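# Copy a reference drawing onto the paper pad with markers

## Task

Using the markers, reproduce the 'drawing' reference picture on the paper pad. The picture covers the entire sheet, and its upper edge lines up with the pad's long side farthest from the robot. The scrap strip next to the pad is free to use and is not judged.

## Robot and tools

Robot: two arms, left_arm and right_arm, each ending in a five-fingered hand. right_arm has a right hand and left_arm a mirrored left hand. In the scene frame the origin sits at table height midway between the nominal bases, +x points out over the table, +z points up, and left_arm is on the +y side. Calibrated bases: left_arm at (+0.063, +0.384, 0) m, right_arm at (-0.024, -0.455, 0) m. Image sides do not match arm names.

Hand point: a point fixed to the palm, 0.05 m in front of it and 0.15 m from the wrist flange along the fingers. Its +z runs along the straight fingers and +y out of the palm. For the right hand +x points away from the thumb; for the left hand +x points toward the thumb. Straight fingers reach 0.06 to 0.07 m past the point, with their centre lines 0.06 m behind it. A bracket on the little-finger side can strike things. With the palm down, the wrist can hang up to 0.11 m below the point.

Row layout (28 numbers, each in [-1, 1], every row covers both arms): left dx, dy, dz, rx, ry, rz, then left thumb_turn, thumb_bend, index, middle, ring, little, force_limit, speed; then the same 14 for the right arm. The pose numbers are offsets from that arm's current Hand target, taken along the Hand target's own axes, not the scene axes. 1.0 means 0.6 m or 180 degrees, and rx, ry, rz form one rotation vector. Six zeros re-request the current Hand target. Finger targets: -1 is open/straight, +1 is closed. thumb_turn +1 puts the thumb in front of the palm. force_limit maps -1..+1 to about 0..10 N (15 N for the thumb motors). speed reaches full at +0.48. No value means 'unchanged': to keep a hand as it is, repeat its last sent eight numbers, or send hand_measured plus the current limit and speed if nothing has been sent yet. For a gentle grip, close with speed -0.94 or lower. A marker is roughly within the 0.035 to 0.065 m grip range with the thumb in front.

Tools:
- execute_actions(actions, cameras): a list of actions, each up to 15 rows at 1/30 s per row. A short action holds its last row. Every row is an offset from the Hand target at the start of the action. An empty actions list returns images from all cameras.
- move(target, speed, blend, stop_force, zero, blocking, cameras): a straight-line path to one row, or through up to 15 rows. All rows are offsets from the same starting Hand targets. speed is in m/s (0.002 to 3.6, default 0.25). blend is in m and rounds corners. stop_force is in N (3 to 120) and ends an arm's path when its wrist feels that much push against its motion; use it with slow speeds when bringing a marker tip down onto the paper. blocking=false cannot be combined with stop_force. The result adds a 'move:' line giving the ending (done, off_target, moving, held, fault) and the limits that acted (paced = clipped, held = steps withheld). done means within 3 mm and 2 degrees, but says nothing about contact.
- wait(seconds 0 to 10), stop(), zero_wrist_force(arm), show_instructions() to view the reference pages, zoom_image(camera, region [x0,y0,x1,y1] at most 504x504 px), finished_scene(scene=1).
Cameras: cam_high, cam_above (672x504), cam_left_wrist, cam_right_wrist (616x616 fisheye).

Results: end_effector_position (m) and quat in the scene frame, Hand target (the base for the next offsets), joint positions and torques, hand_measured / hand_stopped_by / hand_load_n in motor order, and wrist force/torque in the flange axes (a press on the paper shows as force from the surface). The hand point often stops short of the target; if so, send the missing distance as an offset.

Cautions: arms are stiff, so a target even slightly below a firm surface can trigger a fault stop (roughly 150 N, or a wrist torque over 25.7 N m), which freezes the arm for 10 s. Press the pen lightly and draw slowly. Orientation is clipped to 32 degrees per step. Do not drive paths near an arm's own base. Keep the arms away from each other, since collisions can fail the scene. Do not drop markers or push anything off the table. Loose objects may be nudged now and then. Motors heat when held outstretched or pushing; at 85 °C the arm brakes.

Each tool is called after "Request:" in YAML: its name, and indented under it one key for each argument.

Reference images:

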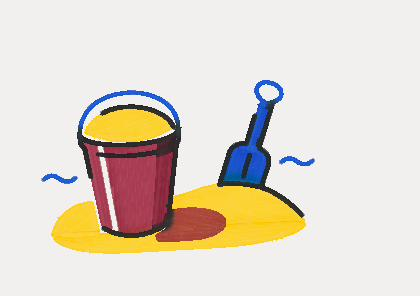

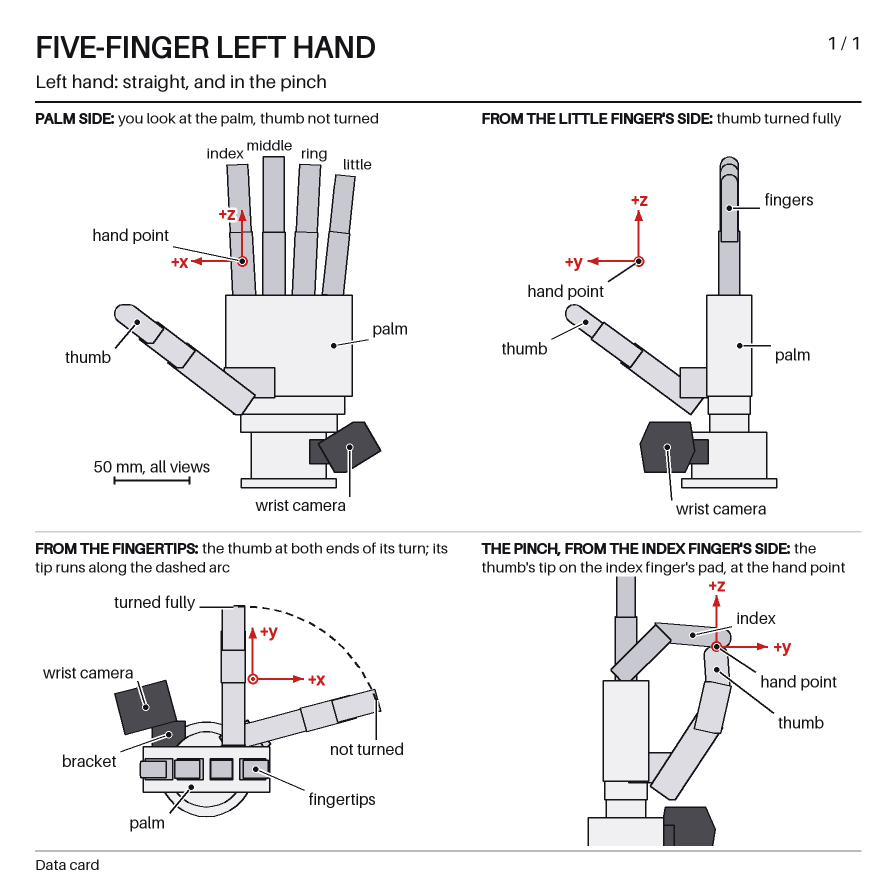

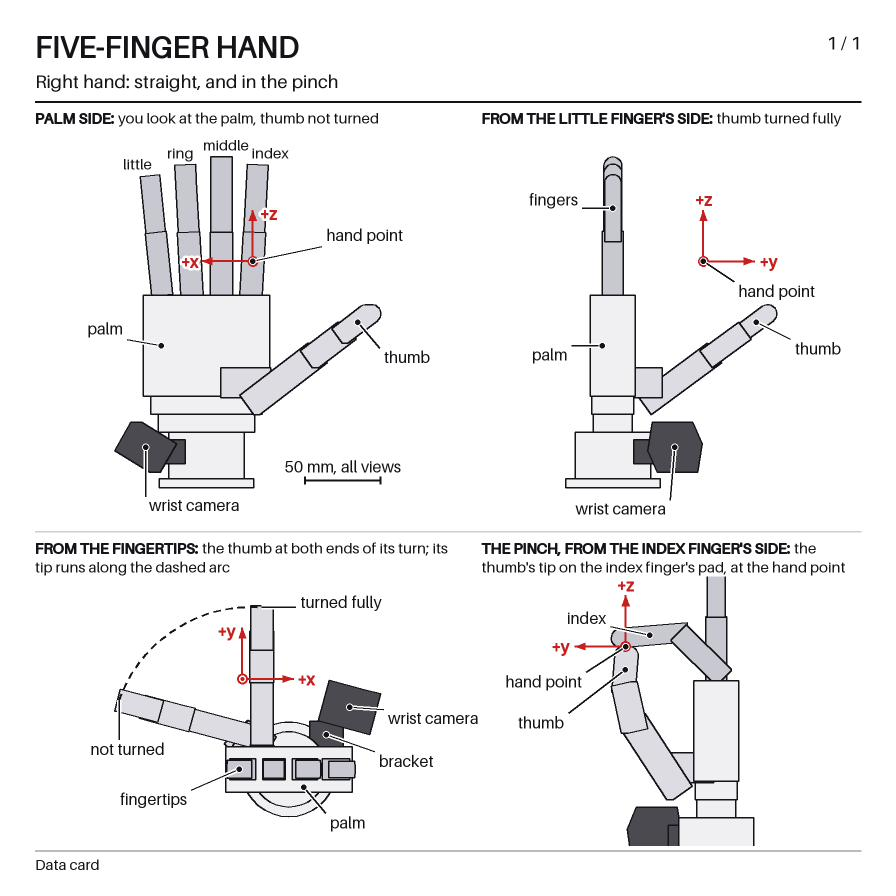

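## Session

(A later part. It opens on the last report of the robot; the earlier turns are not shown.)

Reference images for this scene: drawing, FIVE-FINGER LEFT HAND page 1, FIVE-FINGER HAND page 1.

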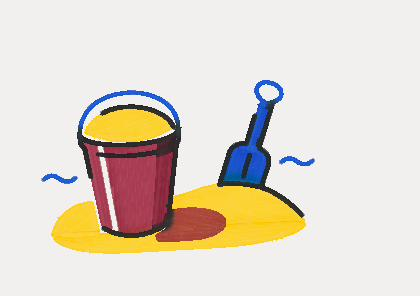

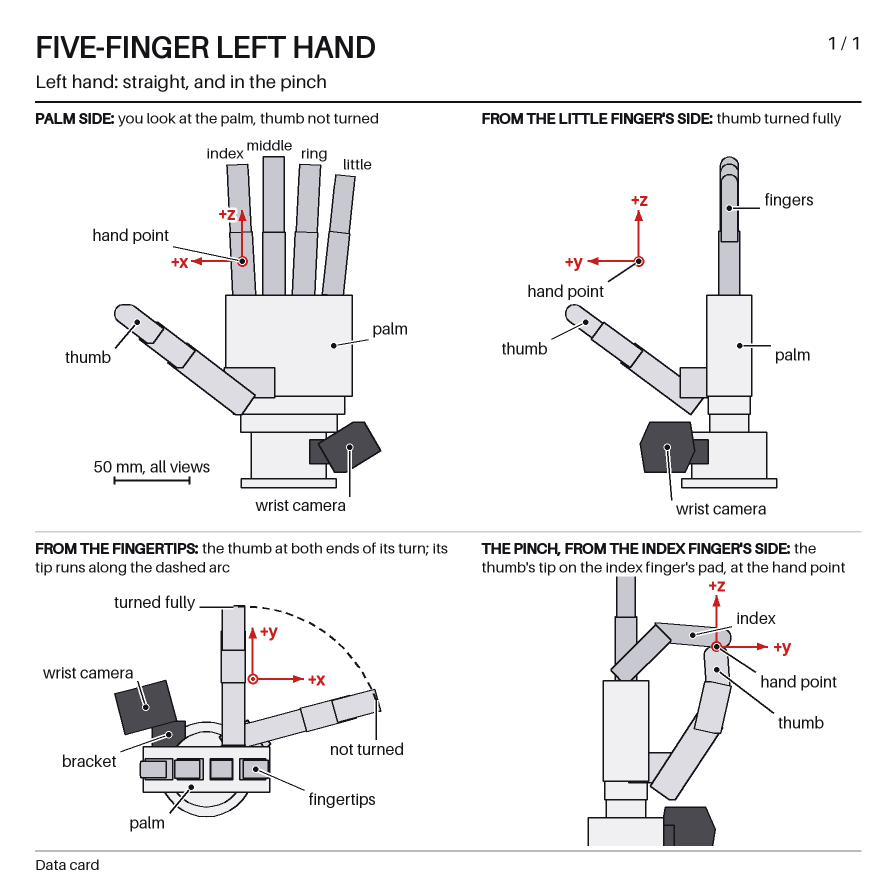

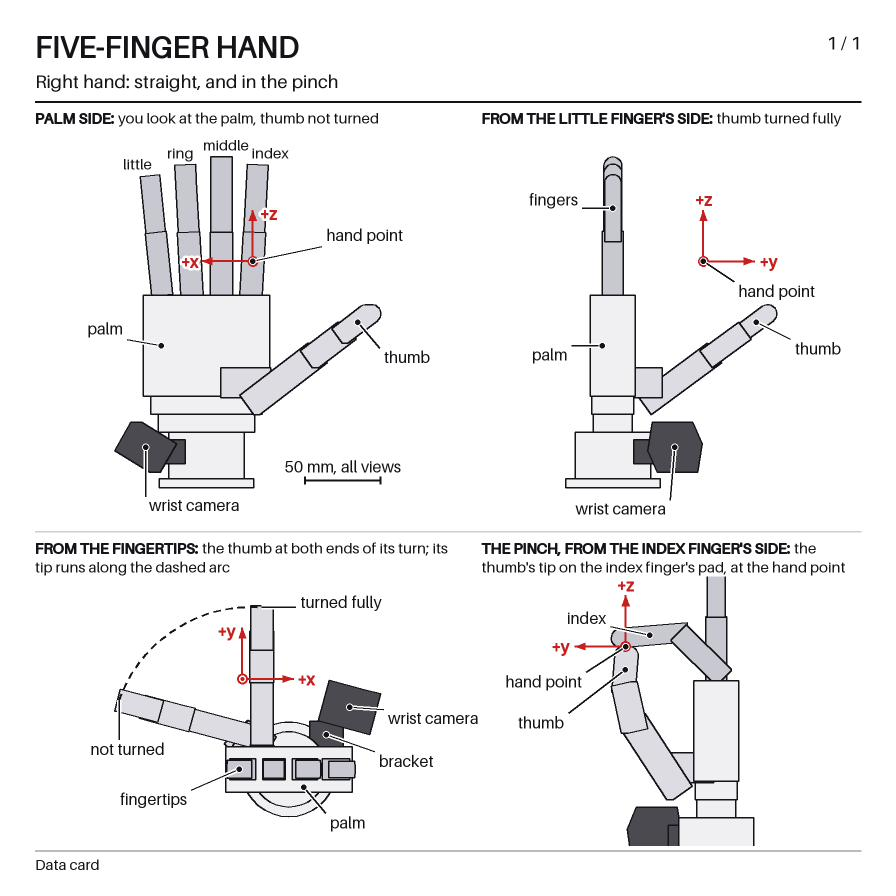

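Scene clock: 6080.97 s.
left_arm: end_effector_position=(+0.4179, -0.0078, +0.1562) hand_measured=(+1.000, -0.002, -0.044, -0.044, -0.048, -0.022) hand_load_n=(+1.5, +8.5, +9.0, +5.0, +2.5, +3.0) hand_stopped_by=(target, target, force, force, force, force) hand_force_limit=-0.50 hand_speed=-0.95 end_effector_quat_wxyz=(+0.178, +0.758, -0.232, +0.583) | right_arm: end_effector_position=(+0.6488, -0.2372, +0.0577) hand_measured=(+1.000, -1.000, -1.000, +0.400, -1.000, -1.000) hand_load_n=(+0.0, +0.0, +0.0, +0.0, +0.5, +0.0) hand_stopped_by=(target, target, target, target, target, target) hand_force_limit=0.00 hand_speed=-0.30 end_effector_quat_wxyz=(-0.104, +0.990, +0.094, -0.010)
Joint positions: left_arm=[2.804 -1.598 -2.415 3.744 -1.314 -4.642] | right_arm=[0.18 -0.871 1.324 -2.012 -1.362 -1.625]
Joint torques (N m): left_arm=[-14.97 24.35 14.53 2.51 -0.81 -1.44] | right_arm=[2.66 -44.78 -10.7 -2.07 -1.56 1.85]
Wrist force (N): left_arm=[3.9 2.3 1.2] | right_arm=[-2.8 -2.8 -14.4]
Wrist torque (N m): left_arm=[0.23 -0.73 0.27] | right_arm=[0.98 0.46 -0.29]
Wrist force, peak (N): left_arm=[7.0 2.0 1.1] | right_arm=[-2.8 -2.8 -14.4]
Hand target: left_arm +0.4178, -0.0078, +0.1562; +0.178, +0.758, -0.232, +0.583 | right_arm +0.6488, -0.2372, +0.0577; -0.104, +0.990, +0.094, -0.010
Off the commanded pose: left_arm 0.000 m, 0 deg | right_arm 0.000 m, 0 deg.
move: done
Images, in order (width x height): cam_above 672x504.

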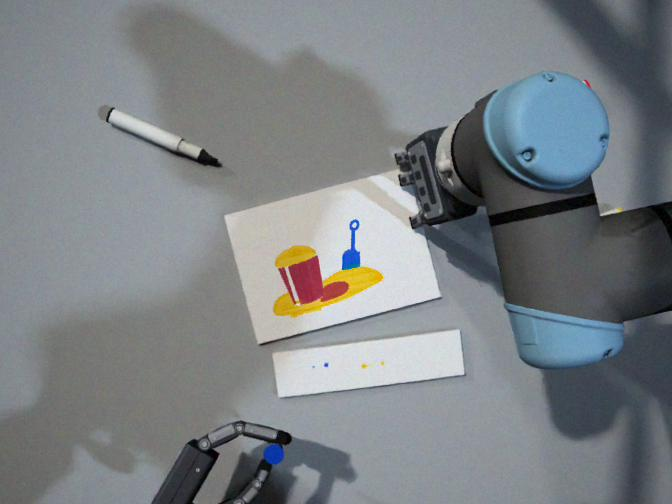

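Request:
move:
  target:
    - [0.06445,-0.03151,0.377,0,0,0,1,0,0.35,0.35,0.33,0.33,-0.5,-0.95,0,0,0,0,0,0,1,-1,-1,0.4,-1,-1,0,-0.3]
    - [0.04272,-0.03151,0.38282,0,0,0,1,0,0.35,0.35,0.33,0.33,-0.5,-0.95,0,0,0,0,0,0,1,-1,-1,0.4,-1,-1,0,-0.3]
  speed: [0.12,0.05]
  cameras: ["cam_left_wrist","cam_above"]

Request:
zoom_image:
  camera: "cam_left_wrist"
  region: [160, 40, 340, 220]

Scene clock: 6130.00 s.
left_arm: end_effector_position=(+0.6178, -0.1199, +0.1216) hand_measured=(+1.000, -0.002, -0.044, -0.044, -0.048, -0.022) hand_load_n=(+1.5, +8.5, +9.0, +5.0, +2.5, +3.0) hand_stopped_by=(target, target, force, force, force, force) hand_force_limit=-0.50 hand_speed=-0.95 end_effector_quat_wxyz=(+0.178, +0.758, -0.232, +0.583) | right_arm: end_effector_position=(+0.6488, -0.2372, +0.0577) hand_measured=(+1.000, -1.000, -1.000, +0.400, -1.000, -1.000) hand_load_n=(+0.0, +0.0, +0.0, +0.0, +0.5, +0.0) hand_stopped_by=(target, target, target, target, target, target) hand_force_limit=0.00 hand_speed=-0.30 end_effector_quat_wxyz=(-0.104, +0.990, +0.094, -0.010)
Joint positions: left_arm=[2.715 -2.117 -1.794 3.646 -1.4 -4.666] | right_arm=[0.18 -0.871 1.324 -2.012 -1.362 -1.625]
Joint torques (N m): left_arm=[11.41 51.99 23.21 -1.21 1.57 1.37] | right_arm=[2.25 -44.45 -11.78 -2.21 -1.51 1.73]
Wrist force (N): left_arm=[3.3 2.0 1.2] | right_arm=[-2.6 -2.6 -14.3]
Wrist torque (N m): left_arm=[0.18 -0.65 0.41] | right_arm=[1.00 0.42 -0.28]
Wrist force, peak (N): left_arm=[3.8 2.5 1.6] | right_arm=[-2.7 -2.3 -14.6]
Hand target: left_arm +0.6179, -0.1199, +0.1219; +0.178, +0.758, -0.232, +0.583 | right_arm +0.6488, -0.2372, +0.0577; -0.104, +0.990, +0.094, -0.010
Off the commanded pose: left_arm 0.000 m, 0 deg | right_arm 0.000 m, 0 deg.
move: done
camera_calibration:
cam_left_wrist: T_world_to_cam=[[0.59002, 0.777752, 0.216745, -0.303376], [-0.353669, 0.00763968, 0.935339, 0.104512], [0.725806, -0.628525, 0.279575, -0.444169], [0, 0, 0, 1]] pos_world=[0.53834, -0.0440183, 0.0921794]
Images, in order (width x height): cam_above 672x504, cam_left_wrist 616x616.

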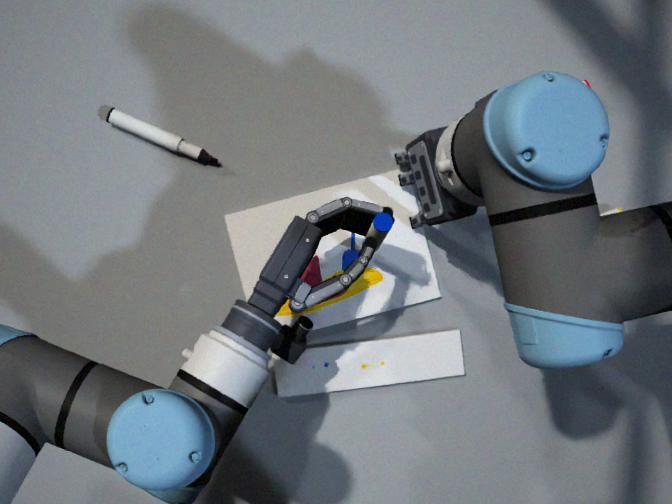

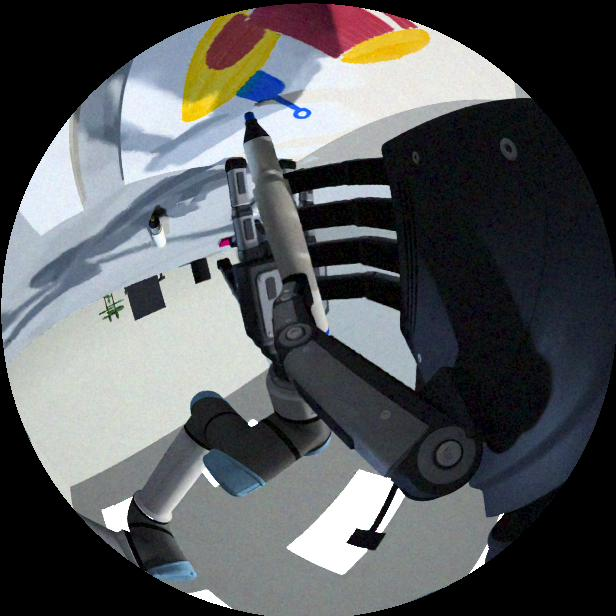

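Scaled by 2.800 from the camera's 616x616 image, which has a finer 880x880 frame.

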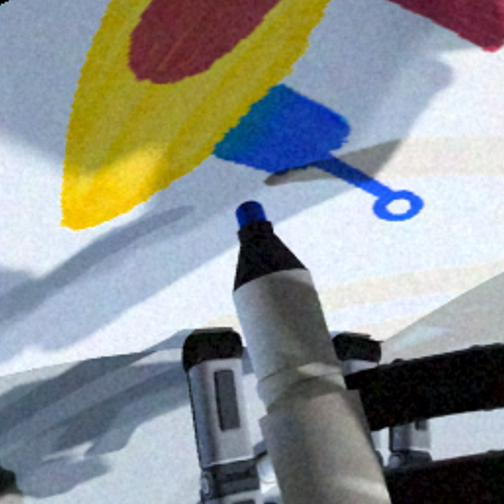

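Request:
move:
  target:
    - [-0.00869,0,0.00233,0,0,0,1,0,0.35,0.35,0.33,0.33,-0.5,-0.95,0,0,0,0,0,0,1,-1,-1,0.4,-1,-1,0,-0.3]
    - [-0.00778,0.00119,0.00574,0,0,0,1,0,0.35,0.35,0.33,0.33,-0.5,-0.95,0,0,0,0,0,0,1,-1,-1,0.4,-1,-1,0,-0.3]
    - [-0.00691,0.00373,0.00898,0,0,0,1,0,0.35,0.35,0.33,0.33,-0.5,-0.95,0,0,0,0,0,0,1,-1,-1,0.4,-1,-1,0,-0.3]
    - [-0.00633,0.00739,0.01113,0,0,0,1,0,0.35,0.35,0.33,0.33,-0.5,-0.95,0,0,0,0,0,0,1,-1,-1,0.4,-1,-1,0,-0.3]
    - [-0.00603,0.01211,0.01226,0,0,0,1,0,0.35,0.35,0.33,0.33,-0.5,-0.95,0,0,0,0,0,0,1,-1,-1,0.4,-1,-1,0,-0.3]
    - [-0.00545,0.01576,0.01442,0,0,0,1,0,0.35,0.35,0.33,0.33,-0.5,-0.95,0,0,0,0,0,0,1,-1,-1,0.4,-1,-1,0,-0.3]
    - [-0.00466,0.01742,0.01737,0,0,0,1,0,0.35,0.35,0.33,0.33,-0.5,-0.95,0,0,0,0,0,0,1,-1,-1,0.4,-1,-1,0,-0.3]
    - [-0.00352,0.01832,0.02164,0,0,0,1,0,0.35,0.35,0.33,0.33,-0.5,-0.95,0,0,0,0,0,0,1,-1,-1,0.4,-1,-1,0,-0.3]
    - [0.00517,0.01832,0.01931,0,0,0,1,0,0.35,0.35,0.33,0.33,-0.5,-0.95,0,0,0,0,0,0,1,-1,-1,0.4,-1,-1,0,-0.3]
  speed: [0.03,0.05,0.05,0.05,0.05,0.05,0.05,0.05,0.06]
  blend: [0,0.002,0.002,0.002,0.002,0.002,0.002,0,0]

Request:
move:
  target: [0.0052,-0.0083,-0.2,0,0,0,1,0,0.35,0.35,0.33,0.33,-0.5,-0.95,0,0,0,0,0,0,1,-1,-1,0.4,-1,-1,0,-0.3]
  speed: 0.15
  cameras: ["cam_above"]

Request:
zoom_image:
  camera: "cam_above"
  region: [300, 180, 440, 300]

Scene clock: 6168.53 s.
left_arm: end_effector_position=(+0.6217, -0.1358, +0.1220) hand_measured=(+1.000, -0.002, -0.044, -0.044, -0.048, -0.022) hand_load_n=(+1.5, +9.0, +9.0, +5.5, +2.0, +4.0) hand_stopped_by=(target, target, force, force, force, force) hand_force_limit=-0.50 hand_speed=-0.95 end_effector_quat_wxyz=(+0.178, +0.758, -0.232, +0.583) end_effector_velocity=(+0.001, +0.000, +0.000) end_effector_angular_velocity=(-0.002, -0.003, +0.000) | right_arm: end_effector_position=(+0.6488, -0.2372, +0.0577) hand_measured=(+1.000, -1.000, -1.000, +0.400, -1.000, -1.000) hand_load_n=(+0.0, +0.0, +0.0, +0.0, +0.0, +0.0) hand_stopped_by=(target, target, target, target, target, target) hand_force_limit=0.00 hand_speed=-0.30 end_effector_quat_wxyz=(-0.104, +0.990, +0.094, -0.010)
Joint positions: left_arm=[2.689 -2.14 -1.752 3.629 -1.426 -4.673] | right_arm=[0.18 -0.871 1.324 -2.012 -1.362 -1.625]
Joint velocities: left_arm=[0 -0.003 0.001 0.005 0 0] | right_arm=[within noise]
Joint torques (N m): left_arm=[13.89 29.07 17.78 2.71 1.55 1.49] | right_arm=[2.08 -44.86 -11.75 -2.28 -1.48 1.78]
Wrist force (N): left_arm=[3.5 2.3 0.9] | right_arm=[-2.5 -2.4 -14.1]
Wrist torque (N m): left_arm=[0.27 -0.73 0.42] | right_arm=[1.01 0.40 -0.26]
Wrist force, peak (N): left_arm=[8.1 1.9 -0.2] | right_arm=[-2.7 -2.7 -14.5]
Hand target: left_arm +0.6217, -0.1357, +0.1219; +0.178, +0.758, -0.232, +0.583 | right_arm +0.6488, -0.2372, +0.0577; -0.104, +0.990, +0.094, -0.010
Off the commanded pose: left_arm 0.000 m, 0 deg | right_arm 0.000 m, 0 deg.
move: done; blend cut to 0.0011 m at target 2, 0.0013 m at target 3, 0.0013 m at target 4, 0.0013 m at target 5, 0.001 m at target 6, 0.001 m at target 7

Scene clock: 6169.80 s.
left_arm: end_effector_position=(+0.5291, -0.0672, +0.1558) hand_measured=(+1.000, -0.002, -0.044, -0.044, -0.048, -0.022) hand_load_n=(+1.5, +8.5, +9.0, +5.0, +2.0, +4.0) hand_stopped_by=(target, target, force, force, force, force) hand_force_limit=-0.50 hand_speed=-0.95 end_effector_quat_wxyz=(+0.178, +0.758, -0.232, +0.583) | right_arm: end_effector_position=(+0.6488, -0.2372, +0.0577) hand_measured=(+1.000, -1.000, -1.000, +0.400, -1.000, -1.000) hand_load_n=(+0.0, +0.0, +0.0, +0.0, +0.5, +0.5) hand_stopped_by=(target, target, target, target, target, target) hand_force_limit=0.00 hand_speed=-0.30 end_effector_quat_wxyz=(-0.104, +0.990, +0.094, -0.010)
Joint positions: left_arm=[2.748 -1.866 -2.079 3.679 -1.368 -4.657] | right_arm=[0.18 -0.871 1.324 -2.012 -1.362 -1.625]
Joint torques (N m): left_arm=[-14.93 32.81 12.82 -0.9 -1.14 -1.05] | right_arm=[2.21 -44.55 -11.48 -2.35 -1.56 1.65]
Wrist force (N): left_arm=[4.1 2.1 1.2] | right_arm=[-2.6 -2.8 -14.4]
Wrist torque (N m): left_arm=[0.18 -0.77 0.34] | right_arm=[0.96 0.42 -0.28]
Wrist force, peak (N): left_arm=[4.1 2.1 1.2] | right_arm=[-2.9 -2.6 -14.4]
Hand target: left_arm +0.5290, -0.0672, +0.1558; +0.178, +0.758, -0.232, +0.583 | right_arm +0.6488, -0.2372, +0.0577; -0.104, +0.990, +0.094, -0.010
Off the commanded pose: left_arm 0.000 m, 0 deg | right_arm 0.000 m, 0 deg.
move: done
Images, in order (width x height): cam_above 672x504.

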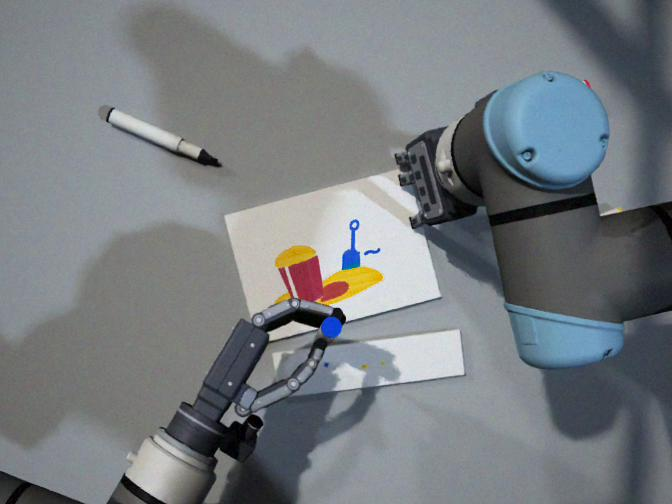

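Scaled by 3.600.

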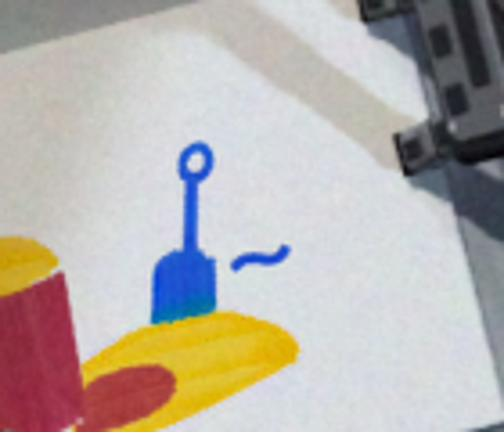

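Request:
move:
  target:
    - [-0.02803,-0.13962,0.02927,0,0,0,1,0,0.35,0.35,0.33,0.33,-0.5,-0.95,0,0,0,0,0,0,1,-1,-1,0.4,-1,-1,0,-0.3]
    - [-0.04976,-0.13962,0.03509,0,0,0,1,0,0.35,0.35,0.33,0.33,-0.5,-0.95,0,0,0,0,0,0,1,-1,-1,0.4,-1,-1,0,-0.3]
  speed: [0.12,0.05]
  cameras: ["cam_left_wrist"]

Request:
zoom_image:
  camera: "cam_left_wrist"
  region: [160, 40, 340, 220]

Scene clock: 6201.80 s.
left_arm: end_effector_position=(+0.5862, -0.0048, +0.1214) hand_measured=(+1.000, -0.002, -0.044, -0.044, -0.048, -0.022) hand_load_n=(+1.5, +9.0, +9.0, +5.0, +2.0, +4.0) hand_stopped_by=(target, target, force, force, force, force) hand_force_limit=-0.50 hand_speed=-0.95 end_effector_quat_wxyz=(+0.178, +0.758, -0.232, +0.583) | right_arm: end_effector_position=(+0.6488, -0.2372, +0.0577) hand_measured=(+1.000, -1.000, -1.000, +0.400, -1.000, -1.000) hand_load_n=(-0.5, +0.0, +0.5, +0.5, +0.5, +0.0) hand_stopped_by=(target, target, target, target, target, target) hand_force_limit=0.00 hand_speed=-0.30 end_effector_quat_wxyz=(-0.104, +0.990, +0.094, -0.010)
Joint positions: left_arm=[2.951 -1.958 -2.07 3.745 -1.173 -4.6] | right_arm=[0.18 -0.871 1.324 -2.012 -1.362 -1.625]
Joint torques (N m): left_arm=[-11.13 43.39 21.84 -1.02 1.37 -1.3] | right_arm=[2.95 -44.97 -12.27 -2.42 -1.6 1.66]
Wrist force (N): left_arm=[3.5 2.5 1.2] | right_arm=[-3.1 -2.6 -14.2]
Wrist torque (N m): left_arm=[0.30 -0.66 0.29] | right_arm=[1.00 0.49 -0.30]
Wrist force, peak (N): left_arm=[4.0 3.7 1.0] | right_arm=[-2.7 -2.4 -14.6]
Hand target: left_arm +0.5863, -0.0048, +0.1216; +0.178, +0.758, -0.232, +0.583 | right_arm +0.6488, -0.2372, +0.0577; -0.104, +0.990, +0.094, -0.010
Off the commanded pose: left_arm 0.000 m, 0 deg | right_arm 0.000 m, 0 deg.
move: done
camera_calibration:
cam_left_wrist: T_world_to_cam=[[0.589947, 0.777838, 0.216635, -0.374203], [-0.353598, 0.00767664, 0.935366, 0.0927315], [0.7259, -0.628418, 0.279571, -0.348933], [0, 0, 0, 1]] pos_world=[0.50684, 0.0710817, 0.0918793]
Images, in order (width x height): cam_left_wrist 616x616.

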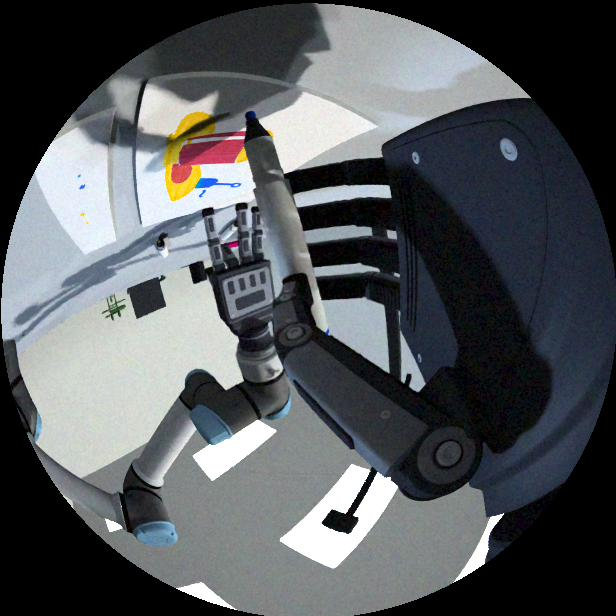

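Scaled by 2.800 from the camera's 616x616 image, which has a finer 880x880 frame.

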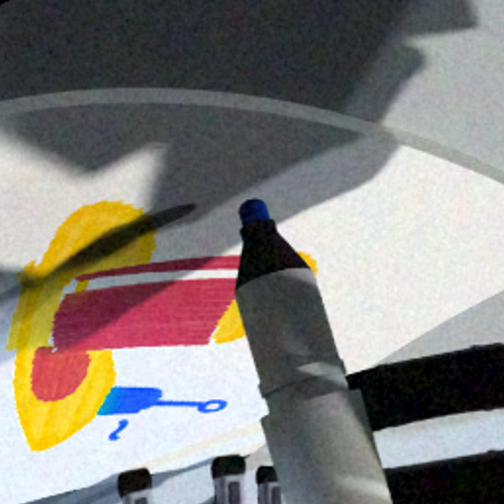

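Request:
move:
  target: [-0.0155,0,0.0041,0,0,0,1,0,0.35,0.35,0.33,0.33,-0.5,-0.95,0,0,0,0,0,0,1,-1,-1,0.4,-1,-1,0,-0.3]
  speed: 0.005
  stop_force: 3

Request:
move:
  target: [0.00805,0,-0.00216,0,0,0,1,0,0.35,0.35,0.33,0.33,-0.5,-0.95,0,0,0,0,0,0,1,-1,-1,0.4,-1,-1,0,-0.3]
  speed: 0.05

Scene clock: 6223.83 s.
left_arm: end_effector_position=(+0.5863, -0.0048, +0.1163) hand_measured=(+1.000, -0.002, -0.044, -0.044, -0.048, -0.022) hand_load_n=(+2.5, +8.5, +9.5, +5.0, +1.0, +3.0) hand_stopped_by=(target, target, force, force, force, force) hand_force_limit=-0.50 hand_speed=-0.95 end_effector_quat_wxyz=(+0.178, +0.758, -0.232, +0.583) | right_arm: end_effector_position=(+0.6488, -0.2372, +0.0577) hand_measured=(+1.000, -1.000, -1.000, +0.400, -1.000, -1.000) hand_load_n=(+0.0, +0.0, +0.0, +0.0, +0.5, +0.0) hand_stopped_by=(target, target, target, target, target, target) hand_force_limit=0.00 hand_speed=-0.30 end_effector_quat_wxyz=(-0.104, +0.990, +0.094, -0.010)
Joint positions: left_arm=[2.951 -1.969 -2.073 3.759 -1.173 -4.6] | right_arm=[0.18 -0.871 1.324 -2.012 -1.362 -1.625]
Joint torques (N m): left_arm=[-11.26 41.87 21.01 -1.49 1.12 1.08] | right_arm=[1.38 -45.04 -12.03 -2.27 -1.49 1.69]
Wrist force (N): left_arm=[6.4 2.4 0.7] | right_arm=[-2.7 -2.4 -14.0]
Wrist torque (N m): left_arm=[0.35 -0.58 0.30] | right_arm=[1.00 0.42 -0.27]
Wrist force, peak (N): left_arm=[7.9 2.4 0.6] | right_arm=[-2.7 -2.6 -14.5]
Hand target: left_arm +0.5863, -0.0048, +0.1163; +0.178, +0.758, -0.232, +0.583 (not the last commanded pose) | right_arm +0.6488, -0.2372, +0.0577; -0.104, +0.990, +0.094, -0.010
Off the commanded pose: left_arm 0.004 m, 0 deg | right_arm 0.000 m, 0 deg.
move: contact (left_arm)

Scene clock: 6224.53 s.
left_arm: end_effector_position=(+0.5863, -0.0048, +0.1215) hand_measured=(+1.000, -0.002, -0.044, -0.044, -0.048, -0.022) hand_load_n=(+2.0, +8.5, +9.0, +5.0, +2.0, +3.5) hand_stopped_by=(target, target, force, force, force, force) hand_force_limit=-0.50 hand_speed=-0.95 end_effector_quat_wxyz=(+0.178, +0.758, -0.232, +0.583) | right_arm: end_effector_position=(+0.6488, -0.2372, +0.0577) hand_measured=(+1.000, -1.000, -1.000, +0.400, -1.000, -1.000) hand_load_n=(+0.0, +0.0, +0.0, +0.0, +0.0, +0.0) hand_stopped_by=(target, target, target, target, target, target) hand_force_limit=0.00 hand_speed=-0.30 end_effector_quat_wxyz=(-0.104, +0.990, +0.094, -0.010)
Joint positions: left_arm=[2.951 -1.958 -2.07 3.746 -1.173 -4.6] | right_arm=[0.18 -0.871 1.324 -2.012 -1.362 -1.625]
Joint torques (N m): left_arm=[-11.6 26.18 20.41 2.02 0.81 0.69] | right_arm=[1.26 -44.87 -11.89 -2.18 -1.42 1.67]
Wrist force (N): left_arm=[3.1 2.6 0.9] | right_arm=[-2.8 -2.7 -14.5]
Wrist torque (N m): left_arm=[0.33 -0.61 0.28] | right_arm=[1.00 0.46 -0.29]
Wrist force, peak (N): left_arm=[6.2 2.2 0.7] | right_arm=[-2.8 -2.7 -14.5]
Hand target: left_arm +0.5863, -0.0048, +0.1213; +0.178, +0.758, -0.232, +0.583 | right_arm +0.6488, -0.2372, +0.0577; -0.104, +0.990, +0.094, -0.010
Off the commanded pose: left_arm 0.000 m, 0 deg | right_arm 0.000 m, 0 deg.
move: done

Request:
move:
  target:
    - [-0.00789,0,0.00211,0,0,0,1,0,0.35,0.35,0.33,0.33,-0.5,-0.95,0,0,0,0,0,0,1,-1,-1,0.4,-1,-1,0,-0.3]
    - [-0.00698,0.00119,0.00552,0,0,0,1,0,0.35,0.35,0.33,0.33,-0.5,-0.95,0,0,0,0,0,0,1,-1,-1,0.4,-1,-1,0,-0.3]
    - [-0.00614,0.00326,0.00865,0,0,0,1,0,0.35,0.35,0.33,0.33,-0.5,-0.95,0,0,0,0,0,0,1,-1,-1,0.4,-1,-1,0,-0.3]
    - [-0.00561,0.0065,0.01063,0,0,0,1,0,0.35,0.35,0.33,0.33,-0.5,-0.95,0,0,0,0,0,0,1,-1,-1,0.4,-1,-1,0,-0.3]
    - [-0.00527,0.0111,0.01187,0,0,0,1,0,0.35,0.35,0.33,0.33,-0.5,-0.95,0,0,0,0,0,0,1,-1,-1,0.4,-1,-1,0,-0.3]
    - [-0.0047,0.01476,0.01403,0,0,0,1,0,0.35,0.35,0.33,0.33,-0.5,-0.95,0,0,0,0,0,0,1,-1,-1,0.4,-1,-1,0,-0.3]
    - [-0.00378,0.01713,0.01744,0,0,0,1,0,0.35,0.35,0.33,0.33,-0.5,-0.95,0,0,0,0,0,0,1,-1,-1,0.4,-1,-1,0,-0.3]
    - [-0.00249,0.01861,0.02227,0,0,0,1,0,0.35,0.35,0.33,0.33,-0.5,-0.95,0,0,0,0,0,0,1,-1,-1,0.4,-1,-1,0,-0.3]
    - [0.0054,0.01861,0.02016,0,0,0,1,0,0.35,0.35,0.33,0.33,-0.5,-0.95,0,0,0,0,0,0,1,-1,-1,0.4,-1,-1,0,-0.3]
  speed: [0.03,0.05,0.05,0.05,0.05,0.05,0.05,0.05,0.06]
  blend: [0,0.002,0.002,0.002,0.002,0.002,0.002,0,0]

Request:
move:
  target: [0.0052,-0.0083,-0.2,0,0,0,1,0,0.35,0.35,0.33,0.33,-0.5,-0.95,0,0,0,0,0,0,1,-1,-1,0.4,-1,-1,0,-0.3]
  speed: 0.15
  cameras: ["cam_above"]

Request:
zoom_image:
  camera: "cam_above"
  region: [220, 200, 400, 350]

Scene clock: 6258.10 s.
left_arm: end_effector_position=(+0.5905, -0.0211, +0.1215) hand_measured=(+1.000, -0.002, -0.044, -0.044, -0.048, -0.022) hand_load_n=(+2.0, +9.0, +9.0, +5.0, +2.0, +3.5) hand_stopped_by=(target, target, force, force, force, force) hand_force_limit=-0.50 hand_speed=-0.95 end_effector_quat_wxyz=(+0.178, +0.758, -0.232, +0.583) end_effector_velocity=(+0.000, +0.000, -0.001) end_effector_angular_velocity=(+0.000, -0.001, +0.000) | right_arm: end_effector_position=(+0.6488, -0.2372, +0.0577) hand_measured=(+1.000, -1.000, -1.000, +0.400, -1.000, -1.000) hand_load_n=(+0.0, +0.0, +0.0, +0.0, +0.5, +0.0) hand_stopped_by=(target, target, target, target, target, target) hand_force_limit=0.00 hand_speed=-0.30 end_effector_quat_wxyz=(-0.104, +0.990, +0.094, -0.010)
Joint positions: left_arm=[2.911 -1.979 -2.036 3.736 -1.211 -4.611] | right_arm=[0.18 -0.871 1.324 -2.012 -1.362 -1.625]
Joint velocities: left_arm=[0.001 -0.003 -0.002 0.006 0.001 0] | right_arm=[within noise]
Joint torques (N m): left_arm=[13.01 21.83 14.42 2.86 1.71 1.55] | right_arm=[1.99 -44.4 -12.15 -2.27 -1.58 1.71]
Wrist force (N): left_arm=[3.5 2.5 1.1] | right_arm=[-2.9 -2.6 -14.2]
Wrist torque (N m): left_arm=[0.28 -0.68 0.39] | right_arm=[0.99 0.46 -0.30]
Wrist force, peak (N): left_arm=[7.0 1.8 0.0] | right_arm=[-2.6 -2.5 -14.6]
Hand target: left_arm +0.5905, -0.0211, +0.1214; +0.178, +0.758, -0.232, +0.583 | right_arm +0.6488, -0.2372, +0.0577; -0.104, +0.990, +0.094, -0.010
Off the commanded pose: left_arm 0.000 m, 0 deg | right_arm 0.000 m, 0 deg.
move: done; blend cut to 0.0011 m at target 2, 0.0012 m at target 3, 0.0012 m at target 4, 0.0013 m at target 5, 0.0013 m at target 6, 0.0013 m at target 7

Scene clock: 6259.37 s.
left_arm: end_effector_position=(+0.4978, +0.0474, +0.1552) hand_measured=(+1.000, -0.002, -0.044, -0.044, -0.048, -0.022) hand_load_n=(+1.5, +9.0, +9.0, +5.5, +2.0, +3.5) hand_stopped_by=(target, target, force, force, force, force) hand_force_limit=-0.50 hand_speed=-0.95 end_effector_quat_wxyz=(+0.178, +0.758, -0.232, +0.583) | right_arm: end_effector_position=(+0.6488, -0.2372, +0.0577) hand_measured=(+1.000, -1.000, -1.000, +0.400, -1.000, -1.000) hand_load_n=(+0.0, +0.0, +0.0, +0.0, +0.0, +0.0) hand_stopped_by=(target, target, target, target, target, target) hand_force_limit=0.00 hand_speed=-0.30 end_effector_quat_wxyz=(-0.104, +0.990, +0.094, -0.010)
Joint positions: left_arm=[3.079 -1.679 -2.333 3.71 -1.051 -4.558] | right_arm=[0.18 -0.871 1.324 -2.012 -1.362 -1.625]
Joint torques (N m): left_arm=[-10.39 25.29 13.7 2.32 0.4 -1.28] | right_arm=[1.55 -44.67 -12.59 -2.36 -1.52 1.67]
Wrist force (N): left_arm=[3.1 2.8 1.1] | right_arm=[-2.8 -2.5 -14.3]
Wrist torque (N m): left_arm=[0.34 -0.62 0.29] | right_arm=[1.02 0.46 -0.29]
Wrist force, peak (N): left_arm=[3.8 2.5 2.3] | right_arm=[-2.7 -2.8 -14.4]
Hand target: left_arm +0.4978, +0.0474, +0.1553; +0.178, +0.758, -0.232, +0.583 | right_arm +0.6488, -0.2372, +0.0577; -0.104, +0.990, +0.094, -0.010
Off the commanded pose: left_arm 0.000 m, 0 deg | right_arm 0.000 m, 0 deg.
move: done
Images, in order (width x height): cam_above 672x504.

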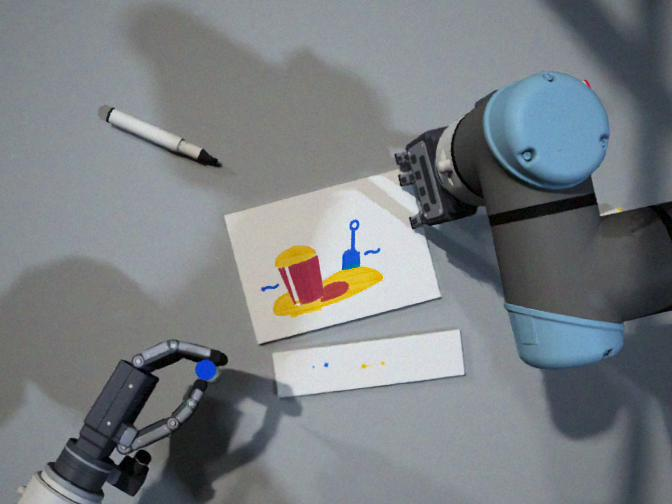

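Scaled by 2.800.

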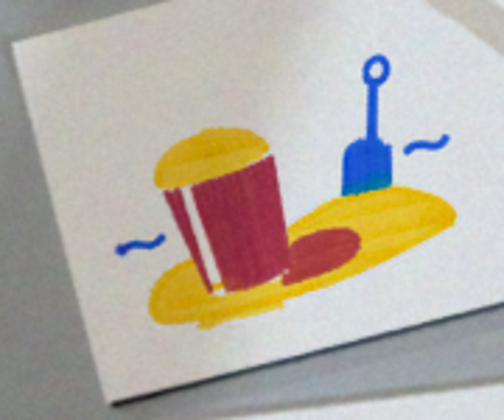

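Request:
move:
  target:
    - [0.02377,-0.0138,0.21941,0,0,0,1,0,0.35,0.35,0.33,0.33,-0.5,-0.95,0,0,0,0,0,0,1,-1,-1,0.4,-1,-1,0,-0.3]
    - [0.00204,-0.0138,0.22523,0,0,0,1,0,0.35,0.35,0.33,0.33,-0.5,-0.95,0,0,0,0,0,0,1,-1,-1,0.4,-1,-1,0,-0.3]
  speed: [0.12,0.05]
  cameras: ["cam_left_wrist"]

Request:
zoom_image:
  camera: "cam_left_wrist"
  region: [160, 40, 340, 220]

Scene clock: 6290.40 s.
left_arm: end_effector_position=(+0.6108, -0.0189, +0.1214) hand_measured=(+1.000, -0.002, -0.044, -0.044, -0.048, -0.022) hand_load_n=(+1.5, +9.0, +9.0, +5.0, +2.0, +3.5) hand_stopped_by=(target, target, force, force, force, force) hand_force_limit=-0.50 hand_speed=-0.95 end_effector_quat_wxyz=(+0.178, +0.758, -0.232, +0.583) | right_arm: end_effector_position=(+0.6488, -0.2372, +0.0577) hand_measured=(+1.000, -1.000, -1.000, +0.400, -1.000, -1.000) hand_load_n=(+0.0, +0.0, +0.0, +0.0, +0.5, +0.0) hand_stopped_by=(target, target, target, target, target, target) hand_force_limit=0.00 hand_speed=-0.30 end_effector_quat_wxyz=(-0.104, +0.990, +0.094, -0.010)
Joint positions: left_arm=[2.928 -2.008 -1.986 3.714 -1.195 -4.606] | right_arm=[0.18 -0.871 1.324 -2.012 -1.362 -1.625]
Joint torques (N m): left_arm=[12.81 45.19 21.44 -1.05 1.47 0.53] | right_arm=[2.06 -43.75 -13 -2.31 -1.63 1.77]
Wrist force (N): left_arm=[3.8 2.6 0.7] | right_arm=[-2.6 -2.3 -14.0]
Wrist torque (N m): left_arm=[0.32 -0.71 0.41] | right_arm=[1.03 0.41 -0.26]
Wrist force, peak (N): left_arm=[4.5 2.5 0.5] | right_arm=[-2.7 -2.5 -14.4]
Hand target: left_arm +0.6109, -0.0189, +0.1217; +0.178, +0.758, -0.232, +0.583 | right_arm +0.6488, -0.2372, +0.0577; -0.104, +0.990, +0.094, -0.010
Off the commanded pose: left_arm 0.000 m, 0 deg | right_arm 0.000 m, 0 deg.
move: done
camera_calibration:
cam_left_wrist: T_world_to_cam=[[0.590026, 0.777752, 0.216729, -0.377816], [-0.353659, 0.00765255, 0.935343, 0.10148], [0.725806, -0.628525, 0.279574, -0.375624], [0, 0, 0, 1]] pos_world=[0.53144, 0.0569817, 0.0919794]
Images, in order (width x height): cam_left_wrist 616x616.

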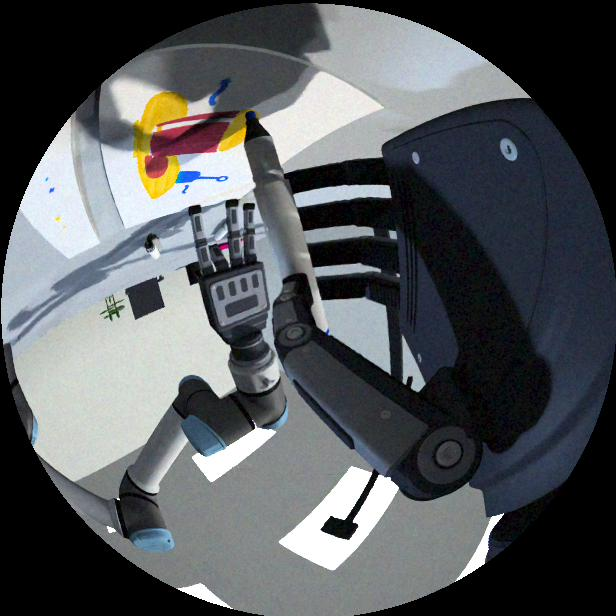

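Scaled by 2.800 from the camera's 616x616 image, which has a finer 880x880 frame.

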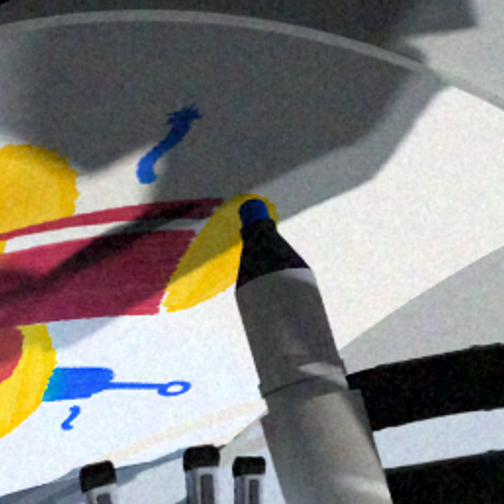

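Request:
move:
  target:
    - [-0.00853,0,0.00229,0,0,0,1,0,0.35,0.35,0.33,0.33,-0.5,-0.95,0,0,0,0,0,0,1,-1,-1,0.4,-1,-1,0,-0.3]
    - [-0.00738,-0.005,0.00657,0,0,0,1,0,0.35,0.35,0.33,0.33,-0.5,-0.95,0,0,0,0,0,0,1,-1,-1,0.4,-1,-1,0,-0.3]
    - [-0.00555,-0.00969,0.01341,0,0,0,1,0,0.35,0.35,0.33,0.33,-0.5,-0.95,0,0,0,0,0,0,1,-1,-1,0.4,-1,-1,0,-0.3]
    - [-0.00334,-0.01173,0.02167,0,0,0,1,0,0.35,0.35,0.33,0.33,-0.5,-0.95,0,0,0,0,0,0,1,-1,-1,0.4,-1,-1,0,-0.3]
    - [-0.00097,-0.01142,0.03049,0,0,0,1,0,0.35,0.35,0.33,0.33,-0.5,-0.95,0,0,0,0,0,0,1,-1,-1,0.4,-1,-1,0,-0.3]
    - [0.00142,-0.00886,0.03942,0,0,0,1,0,0.35,0.35,0.33,0.33,-0.5,-0.95,0,0,0,0,0,0,1,-1,-1,0.4,-1,-1,0,-0.3]
    - [0.0038,-0.00389,0.04829,0,0,0,1,0,0.35,0.35,0.33,0.33,-0.5,-0.95,0,0,0,0,0,0,1,-1,-1,0.4,-1,-1,0,-0.3]
    - [0.00596,0.00309,0.05636,0,0,0,1,0,0.35,0.35,0.33,0.33,-0.5,-0.95,0,0,0,0,0,0,1,-1,-1,0.4,-1,-1,0,-0.3]
    - [0.00778,0.01136,0.06317,0,0,0,1,0,0.35,0.35,0.33,0.33,-0.5,-0.95,0,0,0,0,0,0,1,-1,-1,0.4,-1,-1,0,-0.3]
    - [0.00903,0.02068,0.06781,0,0,0,1,0,0.35,0.35,0.33,0.33,-0.5,-0.95,0,0,0,0,0,0,1,-1,-1,0.4,-1,-1,0,-0.3]
    - [0.00975,0.03082,0.07052,0,0,0,1,0,0.35,0.35,0.33,0.33,-0.5,-0.95,0,0,0,0,0,0,1,-1,-1,0.4,-1,-1,0,-0.3]
    - [0.00959,0.04025,0.06993,0,0,0,1,0,0.35,0.35,0.33,0.33,-0.5,-0.95,0,0,0,0,0,0,1,-1,-1,0.4,-1,-1,0,-0.3]
    - [0.00882,0.04849,0.06706,0,0,0,1,0,0.35,0.35,0.33,0.33,-0.5,-0.95,0,0,0,0,0,0,1,-1,-1,0.4,-1,-1,0,-0.3]
    - [0.00775,0.05496,0.06306,0,0,0,1,0,0.35,0.35,0.33,0.33,-0.5,-0.95,0,0,0,0,0,0,1,-1,-1,0.4,-1,-1,0,-0.3]
    - [0.01628,0.05496,0.06077,0,0,0,1,0,0.35,0.35,0.33,0.33,-0.5,-0.95,0,0,0,0,0,0,1,-1,-1,0.4,-1,-1,0,-0.3]
  speed: [0.03,0.06,0.06,0.06,0.06,0.06,0.06,0.06,0.06,0.06,0.06,0.06,0.06,0.06,0.06]
  blend: [0,0.003,0.003,0.003,0.003,0.003,0.003,0.003,0.003,0.003,0.003,0.003,0.003,0,0]

Request:
move:
  target: [0.0052,-0.0083,-0.25,0,0,0,1,0,0.35,0.35,0.33,0.33,-0.5,-0.95,0,0,0,0,0,0,1,-1,-1,0.4,-1,-1,0,-0.3]
  speed: 0.15
  cameras: ["cam_above"]

Request:
zoom_image:
  camera: "cam_above"
  region: [220, 200, 400, 350]

Scene clock: 6335.57 s.
left_arm: end_effector_position=(+0.6238, -0.0674, +0.1219) hand_measured=(+1.000, -0.002, -0.044, -0.044, -0.048, -0.022) hand_load_n=(+1.5, +9.0, +9.0, +5.0, +2.0, +3.0) hand_stopped_by=(target, target, force, force, force, force) hand_force_limit=-0.50 hand_speed=-0.95 end_effector_quat_wxyz=(+0.178, +0.758, -0.232, +0.583) end_effector_velocity=(+0.001, +0.000, -0.001) end_effector_angular_velocity=(-0.001, -0.003, +0.001) | right_arm: end_effector_position=(+0.6488, -0.2372, +0.0577) hand_measured=(+1.000, -1.000, -1.000, +0.400, -1.000, -1.000) hand_load_n=(+0.0, +0.0, +0.0, +0.0, +0.0, +0.0) hand_stopped_by=(target, target, target, target, target, target) hand_force_limit=0.00 hand_speed=-0.30 end_effector_quat_wxyz=(-0.104, +0.990, +0.094, -0.010)
Joint positions: left_arm=[2.826 -2.071 -1.876 3.676 -1.293 -4.636] | right_arm=[0.18 -0.871 1.324 -2.012 -1.362 -1.625]
Joint velocities: left_arm=[0.001 -0.003 0 0.005 0 0] | right_arm=[within noise]
Joint torques (N m): left_arm=[13.76 26.53 14.01 2.95 1.22 1.61] | right_arm=[1.47 -44.46 -13.09 -2.21 -1.45 1.69]
Wrist force (N): left_arm=[3.9 2.3 0.8] | right_arm=[-2.7 -2.7 -14.1]
Wrist torque (N m): left_arm=[0.31 -0.75 0.40] | right_arm=[0.97 0.43 -0.28]
Wrist force, peak (N): left_arm=[8.1 3.0 -0.2] | right_arm=[-2.5 -2.8 -14.4]
Hand target: left_arm +0.6238, -0.0673, +0.1217; +0.178, +0.758, -0.232, +0.583 | right_arm +0.6488, -0.2372, +0.0577; -0.104, +0.990, +0.094, -0.010
Off the commanded pose: left_arm 0.000 m, 0 deg | right_arm 0.000 m, 0 deg.
move: done; blend cut to 0.002 m at target 2, 0.0025 m at target 3, 0.0026 m at target 4, 0.0027 m at target 5, 0.0029 m at target 6, 0.0028 m at target 11, 0.0026 m at target 12, 0.0023 m at target 13

Scene clock: 6337.03 s.
left_arm: end_effector_position=(+0.5072, +0.0174, +0.1633) hand_measured=(+1.000, -0.002, -0.044, -0.044, -0.048, -0.022) hand_load_n=(+1.5, +8.5, +8.5, +5.0, +2.0, +3.0) hand_stopped_by=(target, target, force, force, force, force) hand_force_limit=-0.50 hand_speed=-0.95 end_effector_quat_wxyz=(+0.178, +0.758, -0.232, +0.583) | right_arm: end_effector_position=(+0.6488, -0.2372, +0.0577) hand_measured=(+1.000, -1.000, -1.000, +0.400, -1.000, -1.000) hand_load_n=(+0.0, +0.0, +0.0, +0.0, +0.5, +0.0) hand_stopped_by=(target, target, target, target, target, target) hand_force_limit=0.00 hand_speed=-0.30 end_effector_quat_wxyz=(-0.104, +0.990, +0.094, -0.010)
Joint positions: left_arm=[2.976 -1.71 -2.262 3.686 -1.149 -4.592] | right_arm=[0.18 -0.871 1.324 -2.012 -1.362 -1.625]
Joint torques (N m): left_arm=[-13.25 28.22 14.48 2.68 -0.27 -1.23] | right_arm=[1.3 -44.35 -12.03 -2.28 -1.56 1.72]
Wrist force (N): left_arm=[3.3 2.5 1.2] | right_arm=[-2.8 -2.7 -14.0]
Wrist torque (N m): left_arm=[0.30 -0.64 0.26] | right_arm=[0.97 0.44 -0.29]
Wrist force, peak (N): left_arm=[4.1 2.6 1.1] | right_arm=[-2.7 -2.6 -14.4]
Hand target: left_arm +0.5071, +0.0173, +0.1633; +0.178, +0.758, -0.232, +0.583 | right_arm +0.6488, -0.2372, +0.0577; -0.104, +0.990, +0.094, -0.010
Off the commanded pose: left_arm 0.000 m, 0 deg | right_arm 0.000 m, 0 deg.
move: done
Images, in order (width x height): cam_above 672x504.

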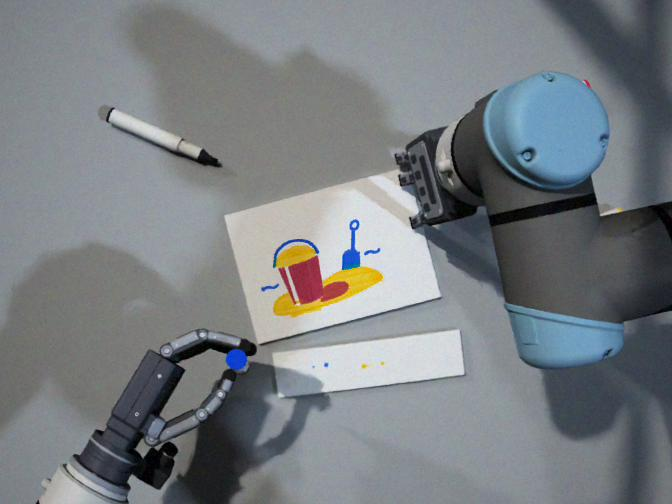

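Scaled by 2.800.

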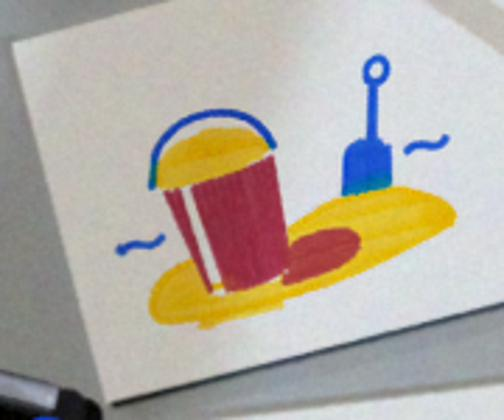

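Request:
zoom_image:
  camera: "cam_above"
  region: [330, 205, 400, 275]

Scaled by 7.200.

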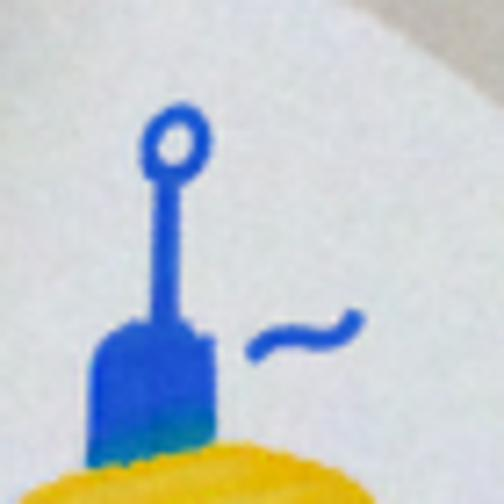

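Request:
move:
  target: [0.064,-0.1353,-0.1265,-0.0224,0.1166,0.509,1,0,0.35,0.35,0.33,0.33,-0.5,-0.95,0,0,0,0,0,0,1,-1,-1,0.4,-1,-1,0,-0.3]
  speed: 0.2
  cameras: ["cam_high","cam_above"]

Scene clock: 6403.73 s.
left_arm: end_effector_position=(+0.4999, +0.1202, +0.2202) hand_measured=(+1.000, -0.002, -0.044, -0.044, -0.048, -0.022) hand_load_n=(+1.5, +9.0, +8.5, +5.0, +2.5, +3.0) hand_stopped_by=(target, target, force, force, force, force) hand_force_limit=-0.50 hand_speed=-0.95 end_effector_quat_wxyz=(+0.233, -0.251, +0.688, -0.640) | right_arm: end_effector_position=(+0.6488, -0.2372, +0.0577) hand_measured=(+1.000, -1.000, -1.000, +0.400, -1.000, -1.000) hand_load_n=(+0.0, +0.0, +0.0, +0.0, +0.0, +0.0) hand_stopped_by=(target, target, target, target, target, target) hand_force_limit=0.00 hand_speed=-0.30 end_effector_quat_wxyz=(-0.104, +0.990, +0.094, -0.010)
Joint positions: left_arm=[3.395 -1.455 -2.187 3.474 -0.44 -2.99] | right_arm=[0.18 -0.871 1.324 -2.012 -1.362 -1.625]
Joint torques (N m): left_arm=[-15.1 2.48 5.26 2.06 0.02 1.37] | right_arm=[1.54 -43.67 -11.88 -2.52 -1.41 1.6]
Wrist force (N): left_arm=[1.6 -0.8 0.9] | right_arm=[-2.9 -2.7 -13.8]
Wrist torque (N m): left_arm=[-0.31 -0.28 0.19] | right_arm=[0.95 0.45 -0.29]
Wrist force, peak (N): left_arm=[3.1 3.3 1.6] | right_arm=[-2.5 -2.6 -14.6]
Hand target: left_arm +0.4998, +0.1201, +0.2200; +0.232, -0.251, +0.688, -0.640 | right_arm +0.6488, -0.2372, +0.0577; -0.104, +0.990, +0.094, -0.010
Off the commanded pose: left_arm 0.000 m, 0 deg | right_arm 0.000 m, 0 deg.
move: done
Images, in order (width x height): cam_high 672x504, cam_above 672x504.

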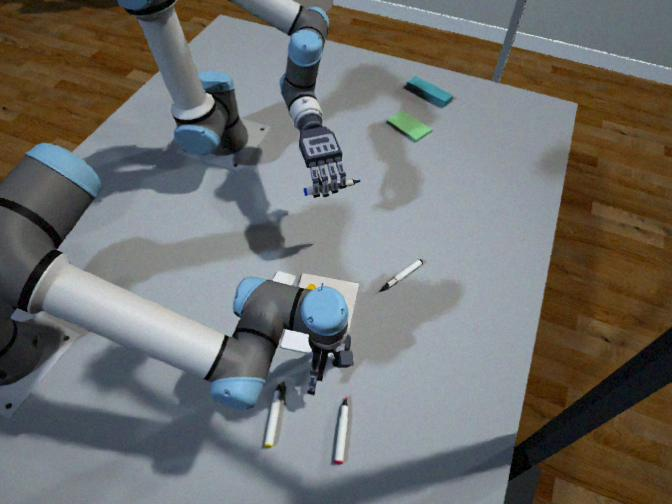

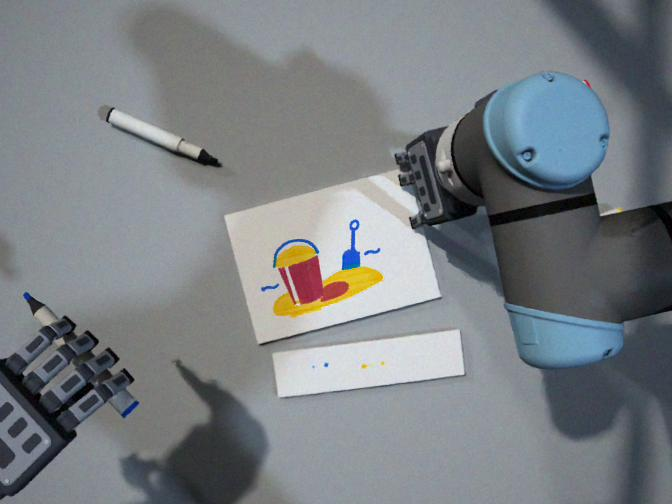

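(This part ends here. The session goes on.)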